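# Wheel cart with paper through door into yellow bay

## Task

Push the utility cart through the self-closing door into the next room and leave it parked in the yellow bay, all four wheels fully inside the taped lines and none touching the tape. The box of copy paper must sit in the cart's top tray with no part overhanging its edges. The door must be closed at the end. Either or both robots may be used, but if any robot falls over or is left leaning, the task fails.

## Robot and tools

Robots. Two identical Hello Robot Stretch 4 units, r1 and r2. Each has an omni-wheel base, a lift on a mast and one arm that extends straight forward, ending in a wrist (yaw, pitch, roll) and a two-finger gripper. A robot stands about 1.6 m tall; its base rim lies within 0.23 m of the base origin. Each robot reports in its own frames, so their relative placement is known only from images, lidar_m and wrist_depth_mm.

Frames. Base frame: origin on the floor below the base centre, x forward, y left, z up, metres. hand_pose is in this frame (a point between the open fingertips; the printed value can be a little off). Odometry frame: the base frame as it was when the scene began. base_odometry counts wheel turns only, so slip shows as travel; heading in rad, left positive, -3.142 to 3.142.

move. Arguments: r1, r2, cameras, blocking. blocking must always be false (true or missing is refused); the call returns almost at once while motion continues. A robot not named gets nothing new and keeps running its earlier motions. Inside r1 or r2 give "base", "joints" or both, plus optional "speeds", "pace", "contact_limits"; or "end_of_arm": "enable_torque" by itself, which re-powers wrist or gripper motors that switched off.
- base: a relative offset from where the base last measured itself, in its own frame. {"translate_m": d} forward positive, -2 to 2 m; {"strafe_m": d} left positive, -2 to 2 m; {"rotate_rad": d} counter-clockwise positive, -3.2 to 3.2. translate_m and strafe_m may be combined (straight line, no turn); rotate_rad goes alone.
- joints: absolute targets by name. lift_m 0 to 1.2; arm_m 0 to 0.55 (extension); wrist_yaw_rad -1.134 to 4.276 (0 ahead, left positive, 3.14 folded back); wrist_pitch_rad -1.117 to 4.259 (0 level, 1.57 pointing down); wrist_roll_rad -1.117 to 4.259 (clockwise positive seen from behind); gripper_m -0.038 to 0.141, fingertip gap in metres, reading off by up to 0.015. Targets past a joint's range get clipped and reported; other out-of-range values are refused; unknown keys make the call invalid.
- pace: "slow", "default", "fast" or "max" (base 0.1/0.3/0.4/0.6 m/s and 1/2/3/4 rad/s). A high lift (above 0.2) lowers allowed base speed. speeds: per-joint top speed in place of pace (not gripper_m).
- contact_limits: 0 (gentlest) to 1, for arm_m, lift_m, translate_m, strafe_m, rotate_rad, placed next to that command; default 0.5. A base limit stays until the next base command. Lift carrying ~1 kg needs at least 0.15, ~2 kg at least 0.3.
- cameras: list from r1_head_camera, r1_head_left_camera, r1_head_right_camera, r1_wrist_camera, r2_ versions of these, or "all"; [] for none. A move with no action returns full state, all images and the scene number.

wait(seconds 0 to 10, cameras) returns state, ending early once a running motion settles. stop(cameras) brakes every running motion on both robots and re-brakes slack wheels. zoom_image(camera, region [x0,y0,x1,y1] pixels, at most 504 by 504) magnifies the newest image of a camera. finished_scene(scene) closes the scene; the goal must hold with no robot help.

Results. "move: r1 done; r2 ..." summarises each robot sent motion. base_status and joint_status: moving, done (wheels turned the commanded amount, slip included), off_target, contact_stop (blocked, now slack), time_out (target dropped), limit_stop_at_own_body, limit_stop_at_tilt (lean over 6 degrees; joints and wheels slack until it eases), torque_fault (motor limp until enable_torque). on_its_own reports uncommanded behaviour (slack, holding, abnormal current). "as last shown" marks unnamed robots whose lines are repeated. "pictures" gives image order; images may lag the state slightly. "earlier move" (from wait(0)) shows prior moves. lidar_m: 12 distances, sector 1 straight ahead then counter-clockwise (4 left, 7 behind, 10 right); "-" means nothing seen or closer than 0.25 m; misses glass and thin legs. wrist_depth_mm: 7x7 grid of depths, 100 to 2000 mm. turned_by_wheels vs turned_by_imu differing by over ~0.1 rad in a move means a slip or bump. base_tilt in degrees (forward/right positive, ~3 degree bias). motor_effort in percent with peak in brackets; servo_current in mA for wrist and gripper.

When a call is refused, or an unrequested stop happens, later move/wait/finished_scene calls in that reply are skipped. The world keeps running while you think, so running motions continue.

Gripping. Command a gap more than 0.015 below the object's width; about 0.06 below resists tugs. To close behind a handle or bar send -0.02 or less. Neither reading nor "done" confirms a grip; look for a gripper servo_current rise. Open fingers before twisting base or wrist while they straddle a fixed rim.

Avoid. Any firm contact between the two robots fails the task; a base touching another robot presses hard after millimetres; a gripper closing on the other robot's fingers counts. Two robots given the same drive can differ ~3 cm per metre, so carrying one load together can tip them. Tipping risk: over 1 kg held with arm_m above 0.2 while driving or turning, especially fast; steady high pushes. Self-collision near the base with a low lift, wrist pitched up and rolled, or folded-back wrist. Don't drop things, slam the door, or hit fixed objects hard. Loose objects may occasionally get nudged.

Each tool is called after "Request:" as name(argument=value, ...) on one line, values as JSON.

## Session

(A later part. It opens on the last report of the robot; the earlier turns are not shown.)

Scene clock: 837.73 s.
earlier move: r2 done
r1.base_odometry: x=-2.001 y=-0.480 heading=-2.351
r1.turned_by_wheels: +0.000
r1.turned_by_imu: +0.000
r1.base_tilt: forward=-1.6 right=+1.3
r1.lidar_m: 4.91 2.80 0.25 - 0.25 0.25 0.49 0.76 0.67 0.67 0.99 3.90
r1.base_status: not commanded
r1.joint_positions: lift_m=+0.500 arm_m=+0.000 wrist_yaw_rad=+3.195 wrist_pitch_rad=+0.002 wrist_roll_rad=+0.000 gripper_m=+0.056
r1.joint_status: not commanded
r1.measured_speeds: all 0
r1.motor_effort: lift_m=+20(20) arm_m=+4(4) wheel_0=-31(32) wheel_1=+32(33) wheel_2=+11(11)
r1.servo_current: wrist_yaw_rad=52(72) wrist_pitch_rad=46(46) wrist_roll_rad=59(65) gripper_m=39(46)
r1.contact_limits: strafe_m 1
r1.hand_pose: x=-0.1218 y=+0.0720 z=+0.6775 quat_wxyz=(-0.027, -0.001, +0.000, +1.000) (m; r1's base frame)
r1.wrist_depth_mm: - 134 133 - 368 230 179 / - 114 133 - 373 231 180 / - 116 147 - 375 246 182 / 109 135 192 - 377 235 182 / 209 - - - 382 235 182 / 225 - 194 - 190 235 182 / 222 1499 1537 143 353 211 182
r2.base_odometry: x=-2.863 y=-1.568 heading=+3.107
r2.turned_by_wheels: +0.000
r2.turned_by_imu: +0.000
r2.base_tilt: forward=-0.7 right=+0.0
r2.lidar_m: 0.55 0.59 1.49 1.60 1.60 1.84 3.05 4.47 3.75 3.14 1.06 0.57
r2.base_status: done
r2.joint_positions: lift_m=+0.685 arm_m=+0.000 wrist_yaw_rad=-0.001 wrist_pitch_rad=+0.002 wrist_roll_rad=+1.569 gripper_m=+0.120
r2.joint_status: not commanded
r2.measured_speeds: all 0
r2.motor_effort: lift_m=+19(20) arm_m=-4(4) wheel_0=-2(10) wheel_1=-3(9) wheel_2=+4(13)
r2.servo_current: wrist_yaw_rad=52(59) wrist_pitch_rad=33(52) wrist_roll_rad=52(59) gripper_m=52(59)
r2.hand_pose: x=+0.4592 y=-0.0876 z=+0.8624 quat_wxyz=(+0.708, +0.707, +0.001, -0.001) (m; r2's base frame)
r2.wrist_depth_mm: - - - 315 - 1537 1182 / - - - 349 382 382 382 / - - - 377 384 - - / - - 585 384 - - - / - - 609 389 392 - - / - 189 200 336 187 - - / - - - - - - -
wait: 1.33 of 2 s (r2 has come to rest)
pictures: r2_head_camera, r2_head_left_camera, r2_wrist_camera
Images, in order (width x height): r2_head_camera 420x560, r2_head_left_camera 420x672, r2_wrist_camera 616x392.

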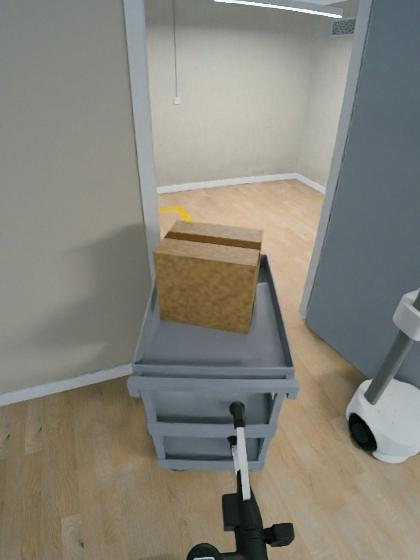

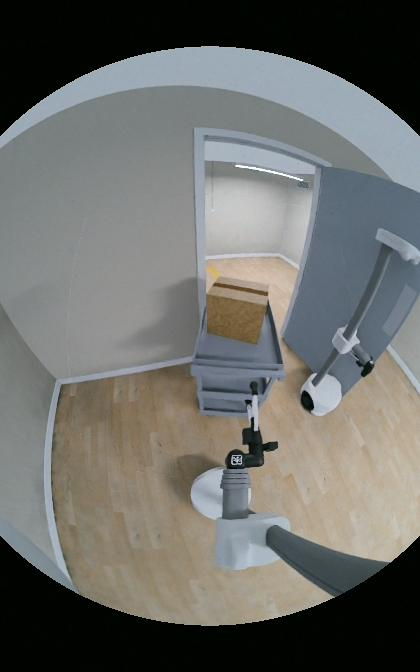

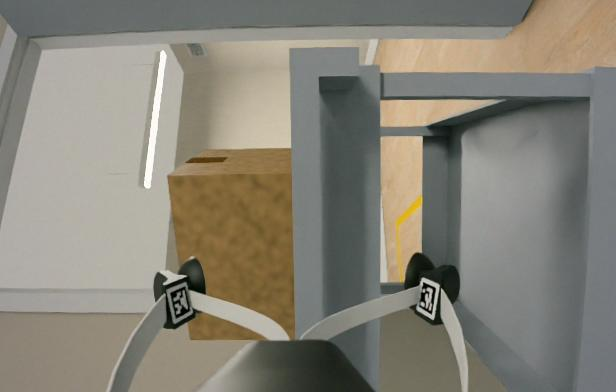

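Request:
move(r2={"base":{"translate_m":0.18,"strafe_m":0.12},"contact_limits":{"translate_m":0.2},"pace":"slow"}, blocking=false)

Request:
wait(seconds=4)

Request:
move(r2={"joints":{"gripper_m":-0.015}}, blocking=false)

Request:
wait(seconds=5, cameras=["r2_wrist_camera"])

Request:
move(r2={"base":{"translate_m":0.2},"contact_limits":{"translate_m":0.3},"pace":"slow"}, blocking=false)

Request:
wait(seconds=5, cameras=["r2_head_camera","r2_head_left_camera"])

Scene clock: 846.17 s.
move: r2 moving
r1: as last shown
r1.lidar_m: 4.93 2.81 0.25 - 0.25 0.25 0.47 0.75 0.66 0.68 1.00 3.87
r1.motor_effort: lift_m=+20(20) arm_m=+4(4) wheel_0=-31(32) wheel_1=+32(32) wheel_2=+11(11)
r1.servo_current: wrist_yaw_rad=46(59) wrist_pitch_rad=39(52) wrist_roll_rad=52(52) gripper_m=46(46)
r1.contact_limits: strafe_m 1
r1.wrist_depth_mm: - 133 133 - 370 229 179 / - 115 133 - 375 232 180 / - 116 147 - 377 245 182 / 109 135 192 - 379 235 182 / 210 - - - 379 236 183 / 226 - 193 - 191 235 183 / 224 1499 1537 143 351 211 183
r2.base_odometry: x=-2.874 y=-1.575 heading=+3.107
r2.turned_by_wheels: +0.000
r2.turned_by_imu: +0.000
r2.base_tilt: forward=-0.7 right=+0.1
r2.lidar_m: 0.53 0.57 1.50 1.61 1.60 1.80 3.02 4.48 3.78 3.15 1.06 0.56
r2.base_status: translate_m moving; strafe_m moving
r2.joint_positions: lift_m=+0.685 arm_m=+0.000 wrist_yaw_rad=-0.001 wrist_pitch_rad=+0.002 wrist_roll_rad=+1.569 gripper_m=+0.120
r2.joint_status: not commanded
r2.measured_speeds: translate_m=+0.045 strafe_m=+0.030 rotate_rad=+0.003 lift_m=+0.000 arm_m=+0.000 wrist_yaw_rad=+0.000 wrist_pitch_rad=+0.000 wrist_roll_rad=+0.000
r2.motor_effort: lift_m=+19(20) arm_m=-3(4) wheel_0=-4(7) wheel_1=+7(8) wheel_2=-8(9)
r2.servo_current: wrist_yaw_rad=33(52) wrist_pitch_rad=46(46) wrist_roll_rad=39(52) gripper_m=52(52)
r2.contact_limits: translate_m 0.2
r2.hand_pose: x=+0.4592 y=-0.0876 z=+0.8624 quat_wxyz=(+0.708, +0.707, +0.001, -0.001) (m; r2's base frame)
r2.wrist_depth_mm: - - - 307 - 1708 1182 / - - - 366 375 661 370 / - - - 370 - - - / - - 585 377 - - - / - - 603 382 382 - - / - 188 200 324 188 - - / - - - - - - -
pictures: none

Scene clock: 849.00 s.
earlier move: r2 done
r1.base_odometry: x=-2.001 y=-0.480 heading=-2.351
r1.turned_by_wheels: +0.000
r1.turned_by_imu: +0.000
r1.base_tilt: forward=-1.6 right=+1.3
r1.lidar_m: 4.93 2.83 0.25 - 0.25 0.25 0.49 0.74 0.67 0.67 1.06 3.91
r1.base_status: not commanded
r1.joint_positions: lift_m=+0.500 arm_m=+0.000 wrist_yaw_rad=+3.195 wrist_pitch_rad=+0.002 wrist_roll_rad=+0.000 gripper_m=+0.056
r1.joint_status: not commanded
r1.measured_speeds: all 0
r1.motor_effort: lift_m=+20(20) arm_m=+4(4) wheel_0=-32(32) wheel_1=+32(32) wheel_2=+11(11)
r1.servo_current: wrist_yaw_rad=33(72) wrist_pitch_rad=39(52) wrist_roll_rad=52(65) gripper_m=39(52)
r1.contact_limits: strafe_m 1
r1.hand_pose: x=-0.1218 y=+0.0720 z=+0.6775 quat_wxyz=(-0.027, -0.001, +0.000, +1.000) (m; r1's base frame)
r1.wrist_depth_mm: - 134 133 - 368 229 178 / - 114 134 - 373 231 180 / - 116 147 - 377 246 180 / 109 135 192 - 379 234 182 / 210 - - - 379 236 182 / 226 - 193 - 190 233 182 / 223 1576 1537 143 351 211 183
r2.base_odometry: x=-3.047 y=-1.681 heading=+3.106
r2.turned_by_wheels: +0.000
r2.turned_by_imu: +0.000
r2.base_tilt: forward=-0.7 right=+0.1
r2.lidar_m: 0.40 1.12 1.30 1.55 1.53 1.77 2.90 4.67 3.83 3.22 0.53 0.39
r2.base_status: done
r2.joint_positions: lift_m=+0.685 arm_m=+0.000 wrist_yaw_rad=-0.001 wrist_pitch_rad=+0.002 wrist_roll_rad=+1.569 gripper_m=+0.120
r2.joint_status: not commanded
r2.measured_speeds: all 0
r2.motor_effort: lift_m=+19(20) arm_m=-3(4) wheel_0=-4(8) wheel_1=+3(9) wheel_2=-8(10)
r2.servo_current: wrist_yaw_rad=52(59) wrist_pitch_rad=46(46) wrist_roll_rad=39(65) gripper_m=52(59)
r2.contact_limits: translate_m 0.2
r2.hand_pose: x=+0.4592 y=-0.0876 z=+0.8624 quat_wxyz=(+0.708, +0.707, +0.001, -0.001) (m; r2's base frame)
r2.wrist_depth_mm: - - - 151 210 715 - / - 410 413 154 213 798 - / - 427 421 155 215 798 - / - 445 445 157 218 820 - / - 473 462 159 220 - - / - 186 195 161 222 186 508 / - - - - 227 - -
wait: 2.83 of 4 s (r2 has come to rest)
pictures: none

Scene clock: 849.50 s.
move: r2 moving
r1: as last shown
r1.lidar_m: 4.94 2.79 0.25 - 0.25 0.25 0.46 0.74 0.67 0.67 1.09 3.91
r1.servo_current: wrist_yaw_rad=39(59) wrist_pitch_rad=46(46) wrist_roll_rad=46(65) gripper_m=46(46)
r1.contact_limits: strafe_m 1
r1.wrist_depth_mm: - 133 133 - 368 230 179 / - 114 134 - 375 231 180 / - 116 147 - 377 245 181 / 109 135 192 - 379 234 182 / 211 - - - 382 235 183 / 226 - 193 - 191 235 182 / 222 1576 1499 143 353 210 182
r2.base_odometry: x=-3.047 y=-1.681 heading=+3.106
r2.turned_by_wheels: +0.000
r2.turned_by_imu: +0.000
r2.base_tilt: forward=-0.7 right=+0.1
r2.lidar_m: 0.39 1.12 1.30 1.52 1.54 1.75 2.92 4.70 3.84 3.22 0.55 0.40
r2.base_status: not commanded
r2.joint_positions: lift_m=+0.685 arm_m=+0.000 wrist_yaw_rad=-0.001 wrist_pitch_rad=+0.006 wrist_roll_rad=+1.569 gripper_m=+0.106
r2.joint_status: gripper_m moving
r2.measured_speeds: translate_m=+0.000 strafe_m=+0.000 rotate_rad=+0.000 lift_m=+0.000 arm_m=+0.000 wrist_yaw_rad=+0.000 wrist_pitch_rad=+0.020 wrist_roll_rad=+0.000
r2.motor_effort: lift_m=+19(19) arm_m=-4(4) wheel_0=-4(4) wheel_1=+4(4) wheel_2=-8(9)
r2.servo_current: wrist_yaw_rad=39(52) wrist_pitch_rad=46(46) wrist_roll_rad=46(52) gripper_m=163(163)
r2.contact_limits: translate_m 0.2
r2.hand_pose: x=+0.4592 y=-0.0876 z=+0.8613 quat_wxyz=(+0.708, +0.707, +0.002, -0.002) (m; r2's base frame)
r2.wrist_depth_mm: - - - 153 211 661 - / - 404 410 211 214 768 - / - 424 421 156 216 788 - / - 445 445 158 220 - - / - 466 466 220 222 - - / - 477 195 162 223 182 - / - - - - - - -
pictures: none

Scene clock: 851.13 s.
earlier move: r2 done
r1.base_odometry: x=-2.001 y=-0.480 heading=-2.351
r1.turned_by_wheels: +0.000
r1.turned_by_imu: +0.000
r1.base_tilt: forward=-1.6 right=+1.3
r1.lidar_m: 4.92 2.81 0.25 - 0.25 0.25 0.48 0.76 0.64 0.67 1.08 3.90
r1.base_status: not commanded
r1.joint_positions: lift_m=+0.500 arm_m=+0.000 wrist_yaw_rad=+3.195 wrist_pitch_rad=+0.002 wrist_roll_rad=+0.000 gripper_m=+0.056
r1.joint_status: not commanded
r1.measured_speeds: all 0
r1.motor_effort: lift_m=+20(20) arm_m=+4(4) wheel_0=-31(32) wheel_1=+32(33) wheel_2=+11(11)
r1.servo_current: wrist_yaw_rad=52(72) wrist_pitch_rad=39(52) wrist_roll_rad=46(65) gripper_m=39(46)
r1.contact_limits: strafe_m 1
r1.hand_pose: x=-0.1218 y=+0.0720 z=+0.6775 quat_wxyz=(-0.027, -0.001, +0.000, +1.000) (m; r1's base frame)
r1.wrist_depth_mm: - 133 133 - 368 229 178 / - 114 134 - 375 231 180 / - 116 147 - 373 246 181 / 109 135 191 - 379 235 182 / 210 - - - 382 235 182 / 225 - 193 - 191 236 183 / 224 1537 1537 143 355 211 182
r2.base_odometry: x=-3.047 y=-1.682 heading=+3.107
r2.turned_by_wheels: +0.000
r2.turned_by_imu: +0.001
r2.base_tilt: forward=-0.7 right=+0.0
r2.lidar_m: 0.41 1.12 1.26 1.55 1.54 1.77 2.94 4.68 3.83 3.22 0.55 0.42
r2.base_status: not commanded
r2.joint_positions: lift_m=+0.685 arm_m=+0.000 wrist_yaw_rad=-0.001 wrist_pitch_rad=+0.014 wrist_roll_rad=+1.569 gripper_m=-0.013
r2.joint_status: all done
r2.measured_speeds: all 0
r2.motor_effort: lift_m=+20(21) arm_m=+7(8) wheel_0=+1(4) wheel_1=+1(4) wheel_2=-6(9)
r2.servo_current: wrist_yaw_rad=39(65) wrist_pitch_rad=78(85) wrist_roll_rad=33(59) gripper_m=182(410)
r2.contact_limits: translate_m 0.2
r2.hand_pose: x=+0.4589 y=-0.0878 z=+0.8589 quat_wxyz=(+0.708, +0.707, +0.005, -0.005) (m; r2's base frame)
r2.wrist_depth_mm: - - - 158 216 676 - / - 413 415 159 220 - - / - 427 433 162 222 - - / - 452 452 163 224 - - / - 477 473 166 227 - - / - 480 181 167 179 159 - / - - - - 233 - -
wait: 1.63 of 5 s (r2 has come to rest)
pictures: r2_wrist_camera
Images, in order (width x height): r2_wrist_camera 616x392.

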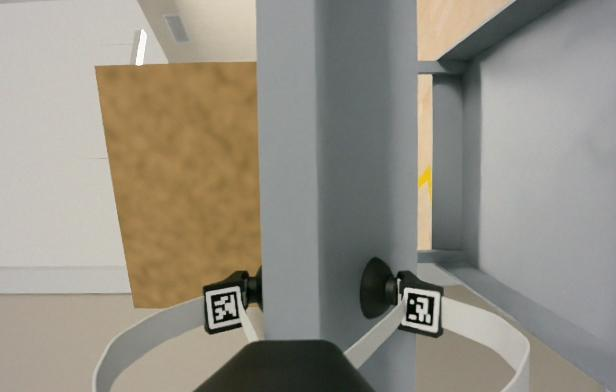

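Scene clock: 851.63 s.
move: r2 moving
r1: as last shown
r1.lidar_m: 4.91 2.81 0.25 - 0.25 0.25 0.51 0.74 0.66 0.68 1.06 3.87
r1.motor_effort: lift_m=+20(20) arm_m=+4(4) wheel_0=-32(32) wheel_1=+32(32) wheel_2=+11(11)
r1.servo_current: wrist_yaw_rad=46(72) wrist_pitch_rad=46(46) wrist_roll_rad=39(59) gripper_m=39(46)
r1.contact_limits: strafe_m 1
r1.wrist_depth_mm: - 134 133 - 368 229 178 / - 114 134 - 373 231 180 / - 116 147 - 375 245 181 / 109 134 192 - 382 234 182 / 209 - - - 382 236 183 / 225 - 193 - 191 235 183 / 224 1499 1537 143 353 211 182
r2.base_odometry: x=-3.059 y=-1.681 heading=+3.107
r2.turned_by_wheels: +0.000
r2.turned_by_imu: +0.000
r2.base_tilt: forward=-0.7 right=+0.0
r2.lidar_m: 0.41 1.11 1.25 1.57 1.54 1.75 2.92 4.67 3.82 3.21 0.55 0.40
r2.base_status: translate_m moving
r2.joint_positions: lift_m=+0.685 arm_m=+0.000 wrist_yaw_rad=-0.001 wrist_pitch_rad=+0.014 wrist_roll_rad=+1.569 gripper_m=-0.013
r2.joint_status: not commanded
r2.measured_speeds: translate_m=+0.050 strafe_m=-0.001 rotate_rad=+0.002 lift_m=+0.000 arm_m=+0.000 wrist_yaw_rad=+0.000 wrist_pitch_rad=+0.000 wrist_roll_rad=+0.000
r2.motor_effort: lift_m=+20(20) arm_m=+7(8) wheel_0=+8(9) wheel_1=+8(8) wheel_2=-15(16)
r2.servo_current: wrist_yaw_rad=52(59) wrist_pitch_rad=72(78) wrist_roll_rad=46(52) gripper_m=163(182)
r2.contact_limits: translate_m 0.3
r2.hand_pose: x=+0.4589 y=-0.0878 z=+0.8589 quat_wxyz=(+0.708, +0.707, +0.005, -0.006) (m; r2's base frame)
r2.wrist_depth_mm: - - - 156 214 723 - / - 413 407 158 217 788 - / - 424 427 160 220 - - / - 449 449 161 224 - - / - 473 469 164 225 - - / - 484 185 166 180 162 - / - 139 - - - - -
pictures: none

Scene clock: 854.40 s.
earlier move: r2 done
r1.base_odometry: x=-2.001 y=-0.480 heading=-2.351
r1.turned_by_wheels: +0.000
r1.turned_by_imu: +0.000
r1.base_tilt: forward=-1.6 right=+1.3
r1.lidar_m: 4.92 2.82 0.25 - 0.25 0.26 0.46 0.74 0.69 0.71 2.90 3.89
r1.base_status: not commanded
r1.joint_positions: lift_m=+0.500 arm_m=+0.000 wrist_yaw_rad=+3.195 wrist_pitch_rad=+0.002 wrist_roll_rad=+0.000 gripper_m=+0.056
r1.joint_status: not commanded
r1.measured_speeds: all 0
r1.motor_effort: lift_m=+20(20) arm_m=+4(4) wheel_0=-32(32) wheel_1=+32(33) wheel_2=+11(11)
r1.servo_current: wrist_yaw_rad=65(72) wrist_pitch_rad=39(46) wrist_roll_rad=46(59) gripper_m=33(46)
r1.contact_limits: strafe_m 1
r1.hand_pose: x=-0.1218 y=+0.0720 z=+0.6775 quat_wxyz=(-0.027, -0.001, +0.000, +1.000) (m; r1's base frame)
r1.wrist_depth_mm: - 134 133 - 370 230 178 / - 114 133 - 375 232 180 / - 116 147 - 375 246 181 / 109 135 192 - 382 233 182 / 210 - - - 382 234 183 / 216 - 193 - 190 235 182 / 224 842 1499 143 353 211 182
r2.base_odometry: x=-3.246 y=-1.675 heading=+3.107
r2.turned_by_wheels: +0.001
r2.turned_by_imu: +0.003
r2.base_tilt: forward=-0.7 right=+0.1
r2.lidar_m: 0.41 0.91 1.05 1.61 1.62 1.84 3.04 4.88 3.74 1.05 0.49 0.39
r2.base_status: done
r2.joint_positions: lift_m=+0.685 arm_m=+0.000 wrist_yaw_rad=+0.002 wrist_pitch_rad=+0.003 wrist_roll_rad=+1.569 gripper_m=-0.014
r2.joint_status: not commanded
r2.measured_speeds: all 0
r2.motor_effort: lift_m=+18(20) arm_m=+7(8) wheel_0=+8(15) wheel_1=+5(9) wheel_2=-4(16)
r2.servo_current: wrist_yaw_rad=46(59) wrist_pitch_rad=39(78) wrist_roll_rad=46(59) gripper_m=78(182)
r2.contact_limits: translate_m 0.3
r2.hand_pose: x=+0.4593 y=-0.0867 z=+0.8623 quat_wxyz=(+0.708, +0.707, +0.002, +0.000) (m; r2's base frame)
r2.wrist_depth_mm: - - - 142 196 - - / - 407 404 146 203 - - / - 439 430 151 209 - - / - - 459 158 216 - - / - - 496 164 225 - - / - - 185 169 181 - 492 / - - - - 240 - -
wait: 2.77 of 5 s (r2 has come to rest)
pictures: r2_head_camera, r2_head_left_camera
Images, in order (width x height): r2_head_camera 420x560, r2_head_left_camera 420x672.

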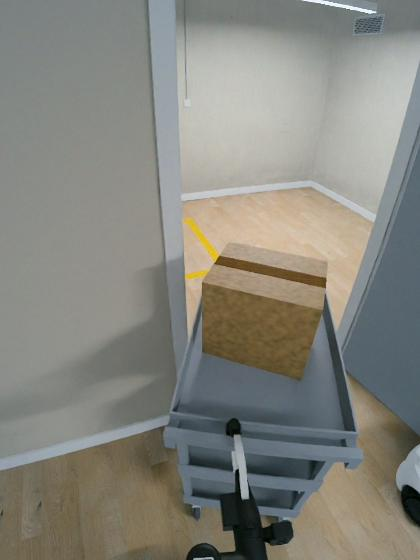

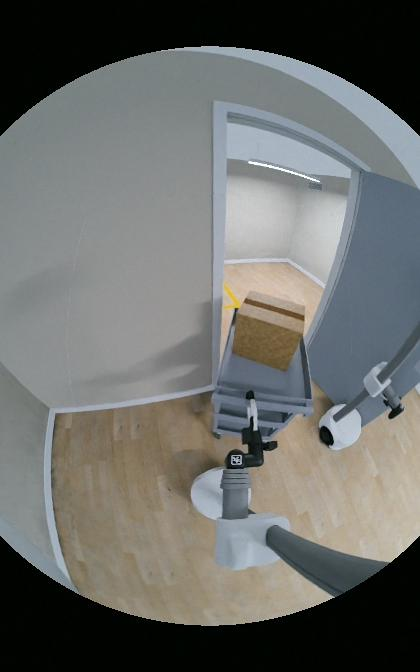

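Request:
move(r2={"base":{"translate_m":0.2,"strafe_m":-0.14},"contact_limits":{"translate_m":0.3},"pace":"slow"}, blocking=false)

Request:
wait(seconds=5, cameras=["r2_head_camera","r2_head_left_camera"])

Scene clock: 858.07 s.
move: r2 moving
r1: as last shown
r1.lidar_m: 4.93 2.80 0.25 - 0.25 0.25 0.47 0.72 0.69 0.69 2.85 3.90
r1.motor_effort: lift_m=+20(20) arm_m=+4(4) wheel_0=-31(32) wheel_1=+32(32) wheel_2=+11(11)
r1.servo_current: wrist_yaw_rad=52(52) wrist_pitch_rad=39(46) wrist_roll_rad=52(59) gripper_m=39(39)
r1.contact_limits: strafe_m 1
r1.wrist_depth_mm: - 133 134 - 368 229 179 / - 114 133 - 375 231 180 / - 116 147 - 375 247 181 / 109 135 191 - 377 234 182 / 210 - - - 382 235 182 / 215 - 193 - 190 235 183 / 223 842 1576 143 353 211 182
r2.base_odometry: x=-3.257 y=-1.667 heading=+3.108
r2.turned_by_wheels: +0.000
r2.turned_by_imu: +0.001
r2.base_tilt: forward=-0.7 right=+0.1
r2.lidar_m: 0.39 0.92 1.07 1.63 1.61 1.86 3.09 4.86 3.75 1.02 0.51 0.42
r2.base_status: translate_m moving; strafe_m moving
r2.joint_positions: lift_m=+0.685 arm_m=+0.000 wrist_yaw_rad=+0.004 wrist_pitch_rad=+0.003 wrist_roll_rad=+1.569 gripper_m=-0.014
r2.joint_status: not commanded
r2.measured_speeds: translate_m=+0.044 strafe_m=-0.031 rotate_rad=+0.001 lift_m=+0.000 arm_m=+0.000 wrist_yaw_rad=+0.001 wrist_pitch_rad=+0.000 wrist_roll_rad=+0.000
r2.motor_effort: lift_m=+19(19) arm_m=+7(7) wheel_0=+17(20) wheel_1=-3(6) wheel_2=-9(10)
r2.servo_current: wrist_yaw_rad=52(59) wrist_pitch_rad=39(46) wrist_roll_rad=52(52) gripper_m=91(91)
r2.contact_limits: translate_m 0.3
r2.hand_pose: x=+0.4594 y=-0.0863 z=+0.8623 quat_wxyz=(+0.708, +0.707, +0.002, +0.000) (m; r2's base frame)
r2.wrist_depth_mm: - - - 140 195 - - / - 407 399 145 202 - - / - 442 430 150 208 - - / - - 459 156 216 - - / - - 496 163 224 - - / - - 185 168 181 - 488 / - - - - 240 - -
pictures: none

Scene clock: 861.20 s.
earlier move: r2 done
r1.base_odometry: x=-2.001 y=-0.480 heading=-2.351
r1.turned_by_wheels: +0.000
r1.turned_by_imu: +0.000
r1.base_tilt: forward=-1.6 right=+1.3
r1.lidar_m: 4.94 2.83 0.25 - 0.25 0.25 0.46 0.66 0.61 0.75 2.87 3.89
r1.base_status: not commanded
r1.joint_positions: lift_m=+0.500 arm_m=+0.000 wrist_yaw_rad=+3.195 wrist_pitch_rad=+0.002 wrist_roll_rad=+0.000 gripper_m=+0.056
r1.joint_status: not commanded
r1.measured_speeds: all 0
r1.motor_effort: lift_m=+20(20) arm_m=+4(4) wheel_0=-32(32) wheel_1=+32(33) wheel_2=+11(11)
r1.servo_current: wrist_yaw_rad=72(72) wrist_pitch_rad=39(52) wrist_roll_rad=59(65) gripper_m=46(46)
r1.contact_limits: strafe_m 1
r1.hand_pose: x=-0.1218 y=+0.0720 z=+0.6775 quat_wxyz=(-0.027, -0.001, +0.000, +1.000) (m; r1's base frame)
r1.wrist_depth_mm: - 134 133 - 370 229 178 / - 114 134 - 373 231 180 / - 116 147 - 377 246 181 / 109 135 191 - 379 235 182 / 210 - - - 384 236 182 / 216 - 193 - 191 236 183 / 214 1078 1537 143 351 211 181
r2.base_odometry: x=-3.441 y=-1.528 heading=+3.107
r2.turned_by_wheels: +0.000
r2.turned_by_imu: +0.002
r2.base_tilt: forward=-0.7 right=+0.0
r2.lidar_m: 0.40 0.75 0.90 1.52 1.79 2.06 3.46 5.01 3.52 0.78 0.78 0.42
r2.base_status: done
r2.joint_positions: lift_m=+0.685 arm_m=+0.000 wrist_yaw_rad=+0.005 wrist_pitch_rad=+0.003 wrist_roll_rad=+1.569 gripper_m=-0.014
r2.joint_status: not commanded
r2.measured_speeds: all 0
r2.motor_effort: lift_m=+19(19) arm_m=+7(7) wheel_0=+8(20) wheel_1=-4(6) wheel_2=-3(10)
r2.servo_current: wrist_yaw_rad=46(65) wrist_pitch_rad=39(46) wrist_roll_rad=52(59) gripper_m=85(91)
r2.contact_limits: translate_m 0.3
r2.hand_pose: x=+0.4596 y=-0.0859 z=+0.8623 quat_wxyz=(+0.708, +0.707, +0.003, +0.001) (m; r2's base frame)
r2.wrist_depth_mm: - - - 154 209 - - / - 421 410 157 214 - - / - 442 430 161 219 798 - / - - 459 164 224 820 - / - - 484 168 228 - - / - - 190 171 181 1661 492 / - - - - 238 - 1281
wait: 3.13 of 5 s (r2 has come to rest)
pictures: r2_head_camera, r2_head_left_camera
Images, in order (width x height): r2_head_camera 420x560, r2_head_left_camera 420x672.

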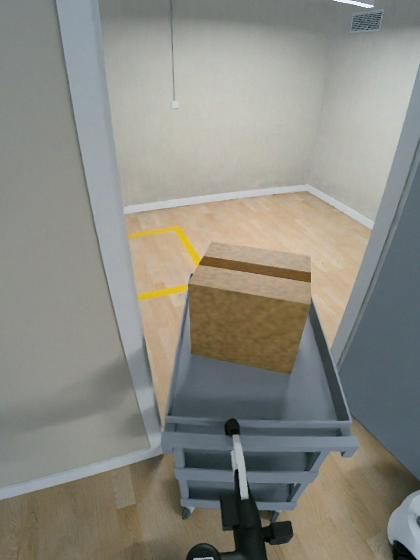

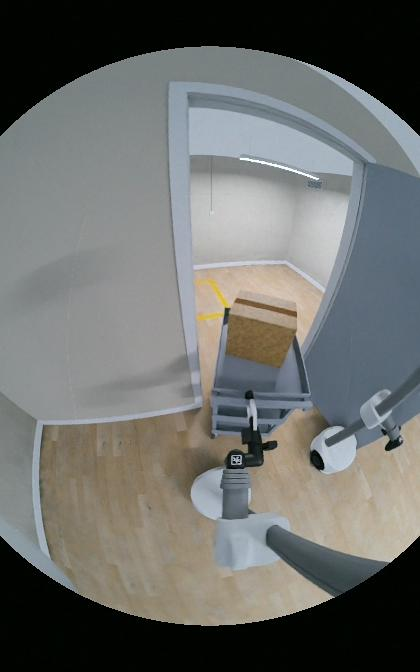

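Request:
move(r2={"base":{"translate_m":0.3,"strafe_m":-0.12},"contact_limits":{"translate_m":0.3},"pace":"slow"}, blocking=false)

Request:
wait(seconds=6, cameras=["r2_head_camera","r2_head_left_camera"])

Scene clock: 866.00 s.
move: r2 moving
r1: as last shown
r1.lidar_m: 4.92 2.80 0.25 - 0.25 0.25 0.49 0.65 0.61 0.76 2.89 3.88
r1.motor_effort: lift_m=+20(20) arm_m=+4(4) wheel_0=-32(32) wheel_1=+32(32) wheel_2=+11(11)
r1.servo_current: wrist_yaw_rad=59(59) wrist_pitch_rad=39(46) wrist_roll_rad=39(59) gripper_m=39(46)
r1.contact_limits: strafe_m 1
r1.wrist_depth_mm: - 133 134 - 368 229 178 / - 114 134 - 375 232 180 / - 116 147 - 375 246 181 / 109 135 191 - 382 235 182 / 211 1205 - - 384 236 183 / 215 - 191 - 191 236 182 / 214 1118 1499 143 353 211 182
r2.base_odometry: x=-3.453 y=-1.523 heading=+3.108
r2.turned_by_wheels: +0.001
r2.turned_by_imu: +0.001
r2.base_tilt: forward=-0.7 right=+0.1
r2.lidar_m: 0.40 0.76 0.90 1.49 1.80 2.04 3.49 5.03 3.50 0.75 0.78 0.43
r2.base_status: translate_m moving; strafe_m moving
r2.joint_positions: lift_m=+0.685 arm_m=+0.000 wrist_yaw_rad=+0.005 wrist_pitch_rad=+0.003 wrist_roll_rad=+1.569 gripper_m=-0.014
r2.joint_status: not commanded
r2.measured_speeds: translate_m=+0.048 strafe_m=-0.020 rotate_rad=-0.002 lift_m=+0.000 arm_m=+0.000 wrist_yaw_rad=+0.000 wrist_pitch_rad=+0.000 wrist_roll_rad=+0.000
r2.motor_effort: lift_m=+18(19) arm_m=+7(7) wheel_0=+12(14) wheel_1=+6(6) wheel_2=-9(9)
r2.servo_current: wrist_yaw_rad=39(59) wrist_pitch_rad=39(52) wrist_roll_rad=33(52) gripper_m=85(91)
r2.contact_limits: translate_m 0.3
r2.hand_pose: x=+0.4596 y=-0.0859 z=+0.8623 quat_wxyz=(+0.708, +0.707, +0.003, +0.001) (m; r2's base frame)
r2.wrist_depth_mm: - - - 154 210 691 - / - 421 413 157 214 - - / - 442 436 161 219 809 - / - - 455 164 224 820 - / - - 484 168 228 - - / - - 189 171 180 1708 496 / - - - - 236 - 1229
pictures: none

Scene clock: 869.93 s.
earlier move: r2 done
r1.base_odometry: x=-2.001 y=-0.480 heading=-2.351
r1.turned_by_wheels: +0.000
r1.turned_by_imu: +0.000
r1.base_tilt: forward=-1.6 right=+1.3
r1.lidar_m: 4.92 2.82 0.25 - 0.25 0.25 0.47 0.62 0.60 0.66 2.89 3.89
r1.base_status: not commanded
r1.joint_positions: lift_m=+0.500 arm_m=+0.000 wrist_yaw_rad=+3.195 wrist_pitch_rad=+0.002 wrist_roll_rad=+0.000 gripper_m=+0.056
r1.joint_status: not commanded
r1.measured_speeds: all 0
r1.motor_effort: lift_m=+20(20) arm_m=+4(4) wheel_0=-32(32) wheel_1=+32(33) wheel_2=+11(11)
r1.servo_current: wrist_yaw_rad=39(78) wrist_pitch_rad=46(52) wrist_roll_rad=52(72) gripper_m=39(52)
r1.contact_limits: strafe_m 1
r1.hand_pose: x=-0.1218 y=+0.0720 z=+0.6775 quat_wxyz=(-0.027, -0.001, +0.000, +1.000) (m; r1's base frame)
r1.wrist_depth_mm: - 134 134 - 368 230 178 / - 114 134 - 377 232 180 / - 116 147 - 379 245 182 / 109 135 191 - 377 234 182 / 209 759 - - 382 236 183 / 216 - 191 - 190 236 182 / 214 152 - 143 351 211 182
r2.base_odometry: x=-3.737 y=-1.398 heading=+3.107
r2.turned_by_wheels: -0.001
r2.turned_by_imu: -0.001
r2.base_tilt: forward=-0.7 right=+0.0
r2.lidar_m: 0.39 0.56 0.62 1.05 1.99 2.27 3.73 5.27 0.71 0.62 0.90 0.44
r2.base_status: done
r2.joint_positions: lift_m=+0.685 arm_m=+0.000 wrist_yaw_rad=-0.003 wrist_pitch_rad=+0.003 wrist_roll_rad=+1.569 gripper_m=-0.014
r2.joint_status: not commanded
r2.measured_speeds: all 0
r2.motor_effort: lift_m=+18(19) arm_m=+7(7) wheel_0=+3(14) wheel_1=+5(8) wheel_2=-10(14)
r2.servo_current: wrist_yaw_rad=52(59) wrist_pitch_rad=46(52) wrist_roll_rad=52(59) gripper_m=85(98)
r2.contact_limits: translate_m 0.3
r2.hand_pose: x=+0.4589 y=-0.0882 z=+0.8623 quat_wxyz=(+0.708, +0.707, +0.000, -0.002) (m; r2's base frame)
r2.wrist_depth_mm: - - - 167 224 1661 - / - - 427 421 227 768 - / - 445 439 169 227 809 - / - - 455 170 229 820 - / - - 473 170 229 - - / - - 189 171 181 - - / - - - - 231 1808 1160
wait: 3.93 of 6 s (r2 has come to rest)
pictures: r2_head_camera, r2_head_left_camera
Images, in order (width x height): r2_head_camera 420x560, r2_head_left_camera 420x672.

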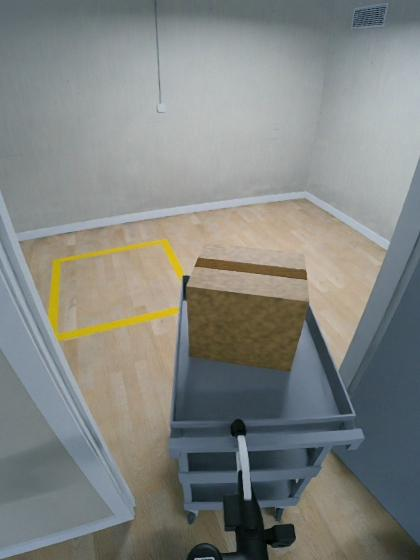

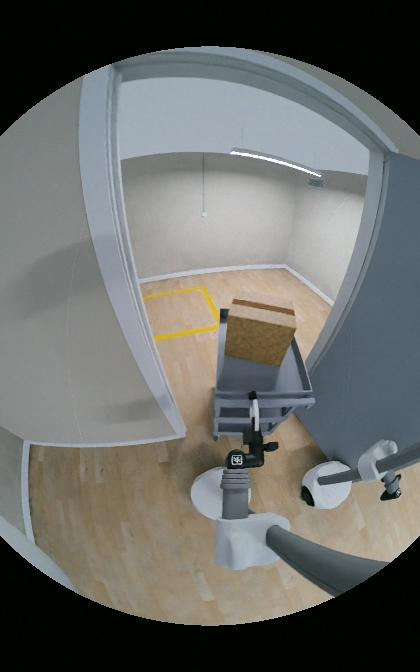

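Request:
move(r2={"base":{"translate_m":0.35,"strafe_m":0.02},"contact_limits":{"translate_m":0.3},"pace":"slow"}, blocking=false)

Request:
wait(seconds=6)

Request:
move(r2={"base":{"translate_m":0.05,"strafe_m":-0.2},"contact_limits":{"strafe_m":0.4},"pace":"slow"}, blocking=false)

Request:
wait(seconds=5, cameras=["r2_head_camera","r2_head_left_camera","r2_head_right_camera"])

Scene clock: 882.57 s.
move: r2 moving
r1: as last shown
r1.lidar_m: 4.94 2.78 0.25 - 0.25 0.25 0.47 0.64 0.64 0.67 2.91 3.87
r1.motor_effort: lift_m=+20(20) arm_m=+4(4) wheel_0=-32(32) wheel_1=+32(32) wheel_2=+11(11)
r1.servo_current: wrist_yaw_rad=33(65) wrist_pitch_rad=46(52) wrist_roll_rad=46(59) gripper_m=46(46)
r1.contact_limits: strafe_m 1
r1.wrist_depth_mm: - 134 133 - 368 229 178 / - 114 133 - 377 232 180 / - 116 147 - 375 246 181 / 109 135 192 - 379 234 182 / 209 788 - - 382 234 182 / 216 - 192 - 191 235 182 / 214 152 178 143 351 211 182
r2.base_odometry: x=-3.749 y=-1.398 heading=+3.107
r2.turned_by_wheels: -0.001
r2.turned_by_imu: +0.000
r2.base_tilt: forward=-0.7 right=+0.1
r2.lidar_m: 0.37 0.54 0.61 1.01 1.99 2.29 3.76 5.29 0.74 0.63 0.89 0.44
r2.base_status: translate_m moving; strafe_m moving
r2.joint_positions: lift_m=+0.685 arm_m=+0.000 wrist_yaw_rad=-0.005 wrist_pitch_rad=+0.003 wrist_roll_rad=+1.569 gripper_m=-0.014
r2.joint_status: not commanded
r2.measured_speeds: translate_m=+0.048 strafe_m=+0.003 rotate_rad=-0.001 lift_m=+0.000 arm_m=+0.000 wrist_yaw_rad=-0.005 wrist_pitch_rad=+0.000 wrist_roll_rad=+0.000
r2.motor_effort: lift_m=+19(19) arm_m=+7(7) wheel_0=+7(8) wheel_1=+6(7) wheel_2=-16(16)
r2.servo_current: wrist_yaw_rad=46(52) wrist_pitch_rad=46(46) wrist_roll_rad=52(65) gripper_m=91(91)
r2.contact_limits: translate_m 0.3
r2.hand_pose: x=+0.4587 y=-0.0888 z=+0.8623 quat_wxyz=(+0.708, +0.707, -0.001, -0.003) (m; r2's base frame)
r2.wrist_depth_mm: - - - 167 225 1618 - / - - 430 421 227 750 - / - 442 436 169 228 820 - / - - 452 170 229 820 - / - - 473 170 229 - - / - - 189 170 182 - - / - - - - 230 1808 1229
pictures: none

Scene clock: 886.87 s.
earlier move: r2 done
r1.base_odometry: x=-2.001 y=-0.480 heading=-2.351
r1.turned_by_wheels: +0.000
r1.turned_by_imu: +0.000
r1.base_tilt: forward=-1.6 right=+1.3
r1.lidar_m: 4.90 2.79 0.25 - 0.25 0.25 0.45 0.73 0.73 2.80 2.87 3.92
r1.base_status: not commanded
r1.joint_positions: lift_m=+0.500 arm_m=+0.000 wrist_yaw_rad=+3.195 wrist_pitch_rad=+0.002 wrist_roll_rad=+0.000 gripper_m=+0.056
r1.joint_status: not commanded
r1.measured_speeds: all 0
r1.motor_effort: lift_m=+20(20) arm_m=+4(4) wheel_0=-31(32) wheel_1=+32(33) wheel_2=+11(11)
r1.servo_current: wrist_yaw_rad=59(65) wrist_pitch_rad=39(52) wrist_roll_rad=46(65) gripper_m=46(46)
r1.contact_limits: strafe_m 1
r1.hand_pose: x=-0.1218 y=+0.0720 z=+0.6775 quat_wxyz=(-0.027, -0.001, +0.000, +1.000) (m; r1's base frame)
r1.wrist_depth_mm: - 133 134 - 370 229 178 / - 114 134 - 375 232 180 / - 116 147 - 377 246 181 / 109 135 192 - 379 235 182 / 210 - 1708 - 379 236 183 / 226 - 192 - 191 235 183 / 223 1182 182 137 353 211 182
r2.base_odometry: x=-4.087 y=-1.406 heading=+3.107
r2.turned_by_wheels: +0.001
r2.turned_by_imu: +0.000
r2.base_tilt: forward=-0.7 right=+0.0
r2.lidar_m: 0.41 3.15 0.28 0.40 2.08 2.40 3.91 5.62 0.75 0.79 0.47 0.41
r2.base_status: done
r2.joint_positions: lift_m=+0.685 arm_m=+0.000 wrist_yaw_rad=-0.005 wrist_pitch_rad=+0.003 wrist_roll_rad=+1.569 gripper_m=-0.014
r2.joint_status: not commanded
r2.measured_speeds: all 0
r2.motor_effort: lift_m=+18(19) arm_m=+7(7) wheel_0=+3(8) wheel_1=+5(8) wheel_2=-8(17)
r2.servo_current: wrist_yaw_rad=52(65) wrist_pitch_rad=39(52) wrist_roll_rad=52(65) gripper_m=85(91)
r2.contact_limits: translate_m 0.3
r2.hand_pose: x=+0.4587 y=-0.0889 z=+0.8623 quat_wxyz=(+0.708, +0.707, -0.001, -0.003) (m; r2's base frame)
r2.wrist_depth_mm: - 387 384 139 193 - - / - 404 402 144 200 - - / - 445 430 150 208 - - / - - 459 156 215 - - / - - 504 164 226 1808 - / - - 189 169 182 1661 504 / - - - - 245 1756 1229
wait: 4.30 of 6 s (r2 has come to rest)
pictures: none

Scene clock: 887.37 s.
move: r2 moving
r1: as last shown
r1.base_tilt: forward=-1.5 right=+1.3
r1.lidar_m: 4.91 2.78 0.25 - 0.25 0.25 0.50 0.77 0.72 2.77 2.89 3.91
r1.motor_effort: lift_m=+20(20) arm_m=+4(4) wheel_0=-32(32) wheel_1=+32(32) wheel_2=+11(11)
r1.servo_current: wrist_yaw_rad=72(72) wrist_pitch_rad=46(46) wrist_roll_rad=33(52) gripper_m=46(46)
r1.contact_limits: strafe_m 1
r1.wrist_depth_mm: - 134 133 - 373 229 179 / - 114 133 - 375 229 180 / - 116 147 - 377 247 181 / 109 135 192 - 382 234 182 / 210 - 1756 - 382 235 183 / 225 - 192 - 191 236 183 / 224 1182 182 137 355 211 182
r2.base_odometry: x=-4.090 y=-1.393 heading=+3.107
r2.turned_by_wheels: +0.000
r2.turned_by_imu: +0.000
r2.base_tilt: forward=-0.7 right=+0.0
r2.lidar_m: 0.41 3.15 0.31 0.41 2.10 2.39 3.95 5.63 0.73 0.77 0.46 0.40
r2.base_status: translate_m moving; strafe_m moving
r2.joint_positions: lift_m=+0.685 arm_m=+0.000 wrist_yaw_rad=-0.002 wrist_pitch_rad=+0.003 wrist_roll_rad=+1.569 gripper_m=-0.014
r2.joint_status: not commanded
r2.measured_speeds: translate_m=+0.012 strafe_m=-0.049 rotate_rad=+0.007 lift_m=+0.000 arm_m=+0.000 wrist_yaw_rad=+0.028 wrist_pitch_rad=+0.000 wrist_roll_rad=+0.000
r2.motor_effort: lift_m=+19(19) arm_m=+7(7) wheel_0=+11(12) wheel_1=-7(8) wheel_2=-7(10)
r2.servo_current: wrist_yaw_rad=39(59) wrist_pitch_rad=39(46) wrist_roll_rad=46(52) gripper_m=85(91)
r2.contact_limits: strafe_m 0.4
r2.hand_pose: x=+0.4590 y=-0.0879 z=+0.8623 quat_wxyz=(+0.708, +0.707, +0.000, -0.002) (m; r2's base frame)
r2.wrist_depth_mm: - 382 384 137 190 - - / - 404 399 141 197 750 - / - 442 430 147 206 - - / - - 462 154 214 - - / - - 508 162 224 1808 - / - - 189 169 181 1661 504 / - - - - 244 - 1229
pictures: none

Scene clock: 890.17 s.
earlier move: r2 done
r1.base_odometry: x=-2.001 y=-0.480 heading=-2.351
r1.turned_by_wheels: +0.000
r1.turned_by_imu: +0.000
r1.base_tilt: forward=-1.6 right=+1.3
r1.lidar_m: 4.95 2.78 0.25 - 0.25 0.25 0.48 0.57 0.63 2.79 2.89 3.88
r1.base_status: not commanded
r1.joint_positions: lift_m=+0.500 arm_m=+0.000 wrist_yaw_rad=+3.195 wrist_pitch_rad=+0.002 wrist_roll_rad=+0.000 gripper_m=+0.056
r1.joint_status: not commanded
r1.measured_speeds: all 0
r1.motor_effort: lift_m=+20(20) arm_m=+4(4) wheel_0=-31(32) wheel_1=+32(33) wheel_2=+11(11)
r1.servo_current: wrist_yaw_rad=46(72) wrist_pitch_rad=39(52) wrist_roll_rad=46(72) gripper_m=39(52)
r1.contact_limits: strafe_m 1
r1.hand_pose: x=-0.1218 y=+0.0720 z=+0.6775 quat_wxyz=(-0.027, -0.001, +0.000, +1.000) (m; r1's base frame)
r1.wrist_depth_mm: - 134 134 - 368 229 178 / - 114 134 - 370 230 180 / - 116 147 788 379 245 181 / 109 135 191 - 377 233 182 / 210 - - 1078 384 234 183 / 226 - 191 1078 191 235 182 / 222 1537 178 143 353 210 183
r2.base_odometry: x=-4.130 y=-1.205 heading=+3.107
r2.turned_by_wheels: +0.000
r2.turned_by_imu: +0.002
r2.base_tilt: forward=-0.7 right=+0.0
r2.lidar_m: 0.40 3.17 0.47 0.45 2.30 2.62 - 0.67 0.57 0.59 0.55 0.41
r2.base_status: done
r2.joint_positions: lift_m=+0.685 arm_m=+0.000 wrist_yaw_rad=+0.006 wrist_pitch_rad=+0.003 wrist_roll_rad=+1.569 gripper_m=-0.014
r2.joint_status: not commanded
r2.measured_speeds: all 0
r2.motor_effort: lift_m=+18(19) arm_m=+6(7) wheel_0=+9(18) wheel_1=-5(8) wheel_2=-2(10)
r2.servo_current: wrist_yaw_rad=59(65) wrist_pitch_rad=46(52) wrist_roll_rad=33(65) gripper_m=85(98)
r2.contact_limits: strafe_m 0.4
r2.hand_pose: x=+0.4597 y=-0.0856 z=+0.8623 quat_wxyz=(+0.708, +0.707, +0.003, +0.001) (m; r2's base frame)
r2.wrist_depth_mm: - - - 162 218 1618 - / - - 424 163 221 - - / - 442 433 166 225 809 - / - - 459 449 228 809 - / - - 480 171 230 - - / - - 189 173 180 1708 - / - - - - 236 - 1160
wait: 2.80 of 5 s (r2 has come to rest)
pictures: r2_head_camera, r2_head_left_camera, r2_head_right_camera
Images, in order (width x height): r2_head_camera 420x560, r2_head_left_camera 420x672, r2_head_right_camera 420x672.

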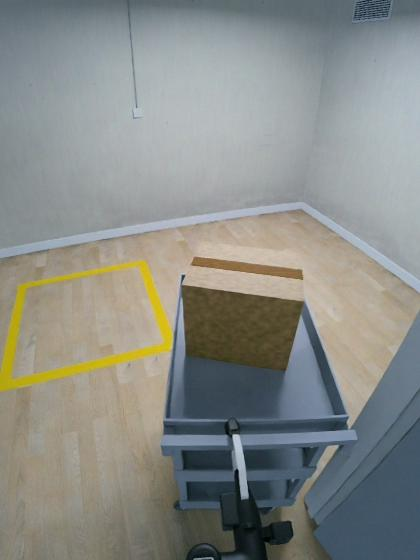

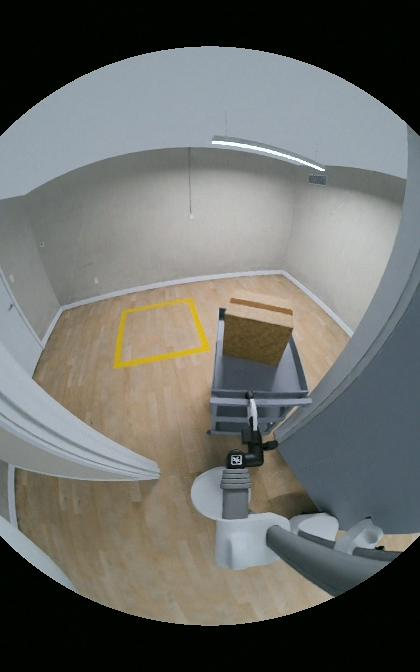

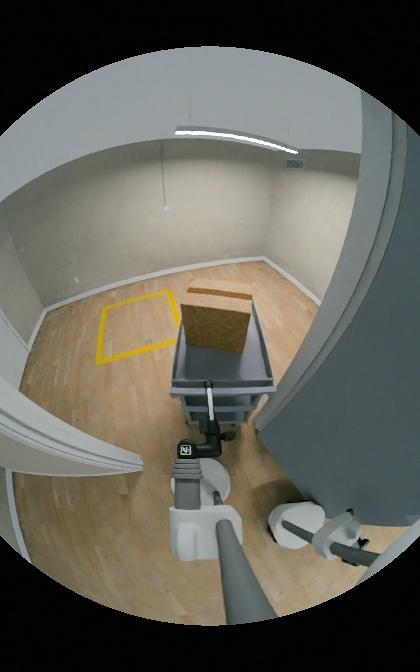

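Request:
move(r2={"base":{"translate_m":0.3,"strafe_m":0.03},"contact_limits":{"translate_m":0.3},"pace":"slow"}, blocking=false)

Request:
wait(seconds=6)

Request:
move(r2={"base":{"strafe_m":-0.3,"translate_m":0.05},"contact_limits":{"strafe_m":0.4},"pace":"slow"}, blocking=false)

Request:
wait(seconds=6, cameras=["r2_head_camera","r2_head_left_camera","r2_head_right_camera"])

Scene clock: 896.20 s.
move: r2 moving
r1: as last shown
r1.lidar_m: 4.92 2.80 0.25 - 0.25 0.25 0.48 0.56 0.62 2.79 2.89 3.90
r1.motor_effort: lift_m=+20(20) arm_m=+4(4) wheel_0=-31(32) wheel_1=+32(32) wheel_2=+11(11)
r1.servo_current: wrist_yaw_rad=46(65) wrist_pitch_rad=46(46) wrist_roll_rad=65(65) gripper_m=39(46)
r1.contact_limits: strafe_m 1
r1.wrist_depth_mm: - 133 134 - 368 229 179 / - 114 134 - 375 232 180 / - 116 147 778 375 245 181 / 109 135 191 - 379 235 182 / 210 - - - 379 235 182 / 226 - 192 1118 191 235 182 / 224 1537 182 137 353 211 182
r2.base_odometry: x=-4.142 y=-1.205 heading=+3.107
r2.turned_by_wheels: +0.000
r2.turned_by_imu: +0.001
r2.base_tilt: forward=-0.7 right=+0.1
r2.lidar_m: 0.38 3.14 0.49 0.47 2.31 2.60 - 0.69 0.59 0.59 0.56 0.38
r2.base_status: translate_m moving; strafe_m moving
r2.joint_positions: lift_m=+0.685 arm_m=+0.000 wrist_yaw_rad=+0.002 wrist_pitch_rad=+0.003 wrist_roll_rad=+1.569 gripper_m=-0.014
r2.joint_status: not commanded
r2.measured_speeds: translate_m=+0.049 strafe_m=+0.005 rotate_rad=-0.003 lift_m=+0.000 arm_m=+0.000 wrist_yaw_rad=-0.025 wrist_pitch_rad=+0.000 wrist_roll_rad=+0.000
r2.motor_effort: lift_m=+18(19) arm_m=+7(7) wheel_0=+9(11) wheel_1=+9(9) wheel_2=-13(13)
r2.servo_current: wrist_yaw_rad=46(59) wrist_pitch_rad=39(39) wrist_roll_rad=39(59) gripper_m=78(91)
r2.contact_limits: translate_m 0.3
r2.hand_pose: x=+0.4593 y=-0.0868 z=+0.8623 quat_wxyz=(+0.708, +0.707, +0.002, +0.000) (m; r2's base frame)
r2.wrist_depth_mm: - - - 163 221 1661 - / - - 424 166 224 741 - / - 442 436 167 225 809 - / - - 455 169 227 820 - / - - 477 170 229 - - / - - 189 170 182 - - / - - - - 233 1808 1229
pictures: none

Scene clock: 900.00 s.
earlier move: r2 done
r1.base_odometry: x=-2.001 y=-0.480 heading=-2.351
r1.turned_by_wheels: +0.000
r1.turned_by_imu: +0.000
r1.base_tilt: forward=-1.6 right=+1.3
r1.lidar_m: 4.94 2.79 0.25 - 0.25 0.25 0.47 0.80 1.26 2.79 2.88 3.87
r1.base_status: not commanded
r1.joint_positions: lift_m=+0.500 arm_m=+0.000 wrist_yaw_rad=+3.195 wrist_pitch_rad=+0.002 wrist_roll_rad=+0.000 gripper_m=+0.056
r1.joint_status: not commanded
r1.measured_speeds: all 0
r1.motor_effort: lift_m=+20(20) arm_m=+4(4) wheel_0=-32(32) wheel_1=+32(33) wheel_2=+11(11)
r1.servo_current: wrist_yaw_rad=59(65) wrist_pitch_rad=46(52) wrist_roll_rad=39(72) gripper_m=39(52)
r1.contact_limits: strafe_m 1
r1.hand_pose: x=-0.1218 y=+0.0720 z=+0.6775 quat_wxyz=(-0.027, -0.001, +0.000, +1.000) (m; r1's base frame)
r1.wrist_depth_mm: - 134 134 - 368 229 178 / - 115 134 - 375 232 179 / - 116 147 809 375 245 181 / 109 135 191 - 379 235 182 / 210 - - 1983 382 236 182 / 225 - 194 1921 191 235 182 / 222 1025 1098 137 353 211 182
r2.base_odometry: x=-4.430 y=-1.224 heading=+3.107
r2.turned_by_wheels: -0.001
r2.turned_by_imu: -0.002
r2.base_tilt: forward=-0.7 right=+0.1
r2.lidar_m: 0.40 2.87 2.78 0.46 0.46 2.65 - 0.81 0.65 0.47 0.47 0.40
r2.base_status: done
r2.joint_positions: lift_m=+0.685 arm_m=+0.000 wrist_yaw_rad=-0.005 wrist_pitch_rad=+0.003 wrist_roll_rad=+1.569 gripper_m=-0.014
r2.joint_status: not commanded
r2.measured_speeds: all 0
r2.motor_effort: lift_m=+19(19) arm_m=+6(7) wheel_0=-1(12) wheel_1=+5(9) wheel_2=-9(16)
r2.servo_current: wrist_yaw_rad=46(65) wrist_pitch_rad=39(46) wrist_roll_rad=46(59) gripper_m=85(91)
r2.contact_limits: translate_m 0.3
r2.hand_pose: x=+0.4587 y=-0.0890 z=+0.8623 quat_wxyz=(+0.708, +0.707, -0.001, -0.003) (m; r2's base frame)
r2.wrist_depth_mm: - 382 387 139 191 - - / - 407 402 144 200 750 - / - 442 430 150 207 - - / - - 466 157 216 - - / - - 508 164 226 1756 - / - - 188 168 182 1708 500 / - - - - - 1808 1229
wait: 3.80 of 6 s (r2 has come to rest)
pictures: none

Scene clock: 900.50 s.
move: r2 moving
r1: as last shown
r1.lidar_m: 4.93 2.80 0.25 - 0.25 0.25 0.47 0.80 1.26 2.78 2.88 3.88
r1.motor_effort: lift_m=+20(20) arm_m=+4(4) wheel_0=-31(32) wheel_1=+32(32) wheel_2=+11(11)
r1.servo_current: wrist_yaw_rad=52(59) wrist_pitch_rad=46(52) wrist_roll_rad=52(65) gripper_m=33(52)
r1.contact_limits: strafe_m 1
r1.wrist_depth_mm: - 134 134 - 368 229 178 / - 114 133 - 373 230 180 / - 116 147 778 375 245 181 / 109 135 192 - 379 234 182 / 210 - - 1397 382 235 182 / 226 - 194 1921 191 235 183 / 223 931 1098 137 353 211 181
r2.base_odometry: x=-4.432 y=-1.211 heading=+3.106
r2.turned_by_wheels: -0.001
r2.turned_by_imu: +0.000
r2.base_tilt: forward=-0.7 right=+0.1
r2.lidar_m: 0.43 2.86 2.85 0.49 0.48 2.71 - 0.79 0.62 0.46 0.47 0.41
r2.base_status: translate_m moving; strafe_m moving
r2.joint_positions: lift_m=+0.685 arm_m=+0.000 wrist_yaw_rad=-0.003 wrist_pitch_rad=+0.003 wrist_roll_rad=+1.569 gripper_m=-0.014
r2.joint_status: not commanded
r2.measured_speeds: translate_m=+0.007 strafe_m=-0.052 rotate_rad=+0.000 lift_m=+0.000 arm_m=+0.000 wrist_yaw_rad=+0.010 wrist_pitch_rad=+0.000 wrist_roll_rad=+0.000
r2.motor_effort: lift_m=+18(19) arm_m=+6(6) wheel_0=+13(13) wheel_1=-8(8) wheel_2=-9(12)
r2.servo_current: wrist_yaw_rad=59(59) wrist_pitch_rad=39(46) wrist_roll_rad=59(59) gripper_m=91(91)
r2.contact_limits: strafe_m 0.4
r2.hand_pose: x=+0.4589 y=-0.0883 z=+0.8623 quat_wxyz=(+0.708, +0.707, +0.000, -0.002) (m; r2's base frame)
r2.wrist_depth_mm: - 382 375 136 188 - - / - 402 397 140 196 741 - / - 442 430 147 206 - - / - - 469 154 215 - - / - - 508 162 224 1808 - / - - 189 169 180 1708 488 / - - - - 246 - 1229
pictures: none

Scene clock: 904.13 s.
earlier move: r2 contact_stop
r1.base_odometry: x=-2.001 y=-0.480 heading=-2.351
r1.turned_by_wheels: +0.000
r1.turned_by_imu: +0.000
r1.base_tilt: forward=-1.6 right=+1.3
r1.lidar_m: 4.92 2.80 0.25 - 0.25 0.25 0.49 0.71 1.24 2.81 2.89 3.91
r1.base_status: not commanded
r1.joint_positions: lift_m=+0.500 arm_m=+0.000 wrist_yaw_rad=+3.195 wrist_pitch_rad=+0.002 wrist_roll_rad=+0.000 gripper_m=+0.056
r1.joint_status: not commanded
r1.measured_speeds: all 0
r1.motor_effort: lift_m=+20(20) arm_m=+4(4) wheel_0=-31(32) wheel_1=+32(33) wheel_2=+11(11)
r1.servo_current: wrist_yaw_rad=46(72) wrist_pitch_rad=39(52) wrist_roll_rad=39(65) gripper_m=46(52)
r1.contact_limits: strafe_m 1
r1.hand_pose: x=-0.1218 y=+0.0720 z=+0.6775 quat_wxyz=(-0.027, -0.001, +0.000, +1.000) (m; r1's base frame)
r1.wrist_depth_mm: - 133 133 - 366 229 178 / - 114 134 - 373 231 180 / - 116 147 1118 379 243 182 / 109 135 191 - 382 233 182 / 210 - - - 382 234 182 / 226 - 193 - 191 235 182 / 223 1537 1042 143 351 211 182
r2.base_odometry: x=-4.468 y=-0.932 heading=+3.111
r2.turned_by_wheels: +0.005
r2.turned_by_imu: +0.009
r2.base_tilt: forward=-0.7 right=+0.1
r2.lidar_m: 0.39 2.91 3.09 0.74 0.77 3.04 0.79 0.65 0.25 0.25 0.25 0.43
r2.base_status: translate_m contact_stop (by the wheels' count: +0.048 of +0.050); strafe_m contact_stop (by the wheels' count: -0.291 of -0.300)
r2.joint_positions: lift_m=+0.685 arm_m=+0.000 wrist_yaw_rad=+0.006 wrist_pitch_rad=+0.003 wrist_roll_rad=+1.569 gripper_m=-0.014
r2.joint_status: not commanded
r2.measured_speeds: all 0
r2.on_its_own: the wheels are slack since a contact_stop
r2.motor_effort: lift_m=+18(19) arm_m=+3(7) wheel_0=+0(31) wheel_1=+0(28) wheel_2=+0(12)
r2.servo_current: wrist_yaw_rad=46(65) wrist_pitch_rad=39(52) wrist_roll_rad=52(59) gripper_m=78(91)
r2.contact_limits: strafe_m 0.4
r2.hand_pose: x=+0.4598 y=-0.0857 z=+0.8623 quat_wxyz=(+0.708, +0.707, +0.003, +0.001) (m; r2's base frame)
r2.wrist_depth_mm: - - - 177 236 1661 - / - - - 176 236 798 - / - 445 445 175 236 - - / - - 455 175 234 842 - / - - 469 174 233 820 - / - - 189 174 181 - - / - - - - 232 - 492
wait: 3.63 of 6 s (r2 has come to rest)
pictures: r2_head_camera, r2_head_left_camera, r2_head_right_camera
Images, in order (width x height): r2_head_camera 420x560, r2_head_left_camera 420x672, r2_head_right_camera 420x672.

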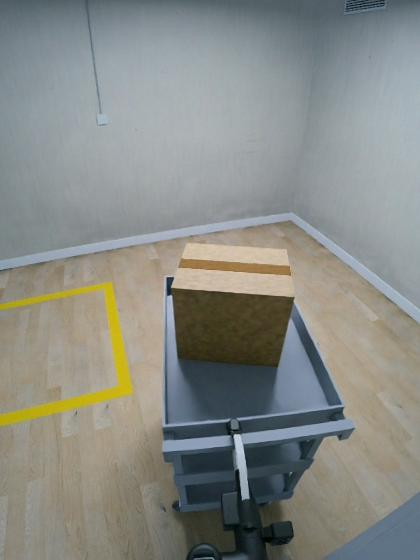

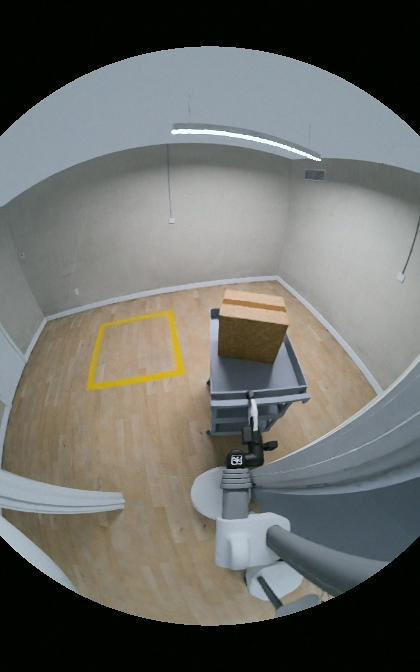

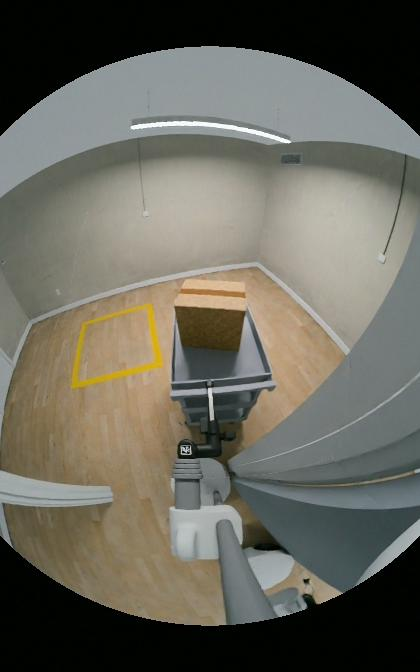

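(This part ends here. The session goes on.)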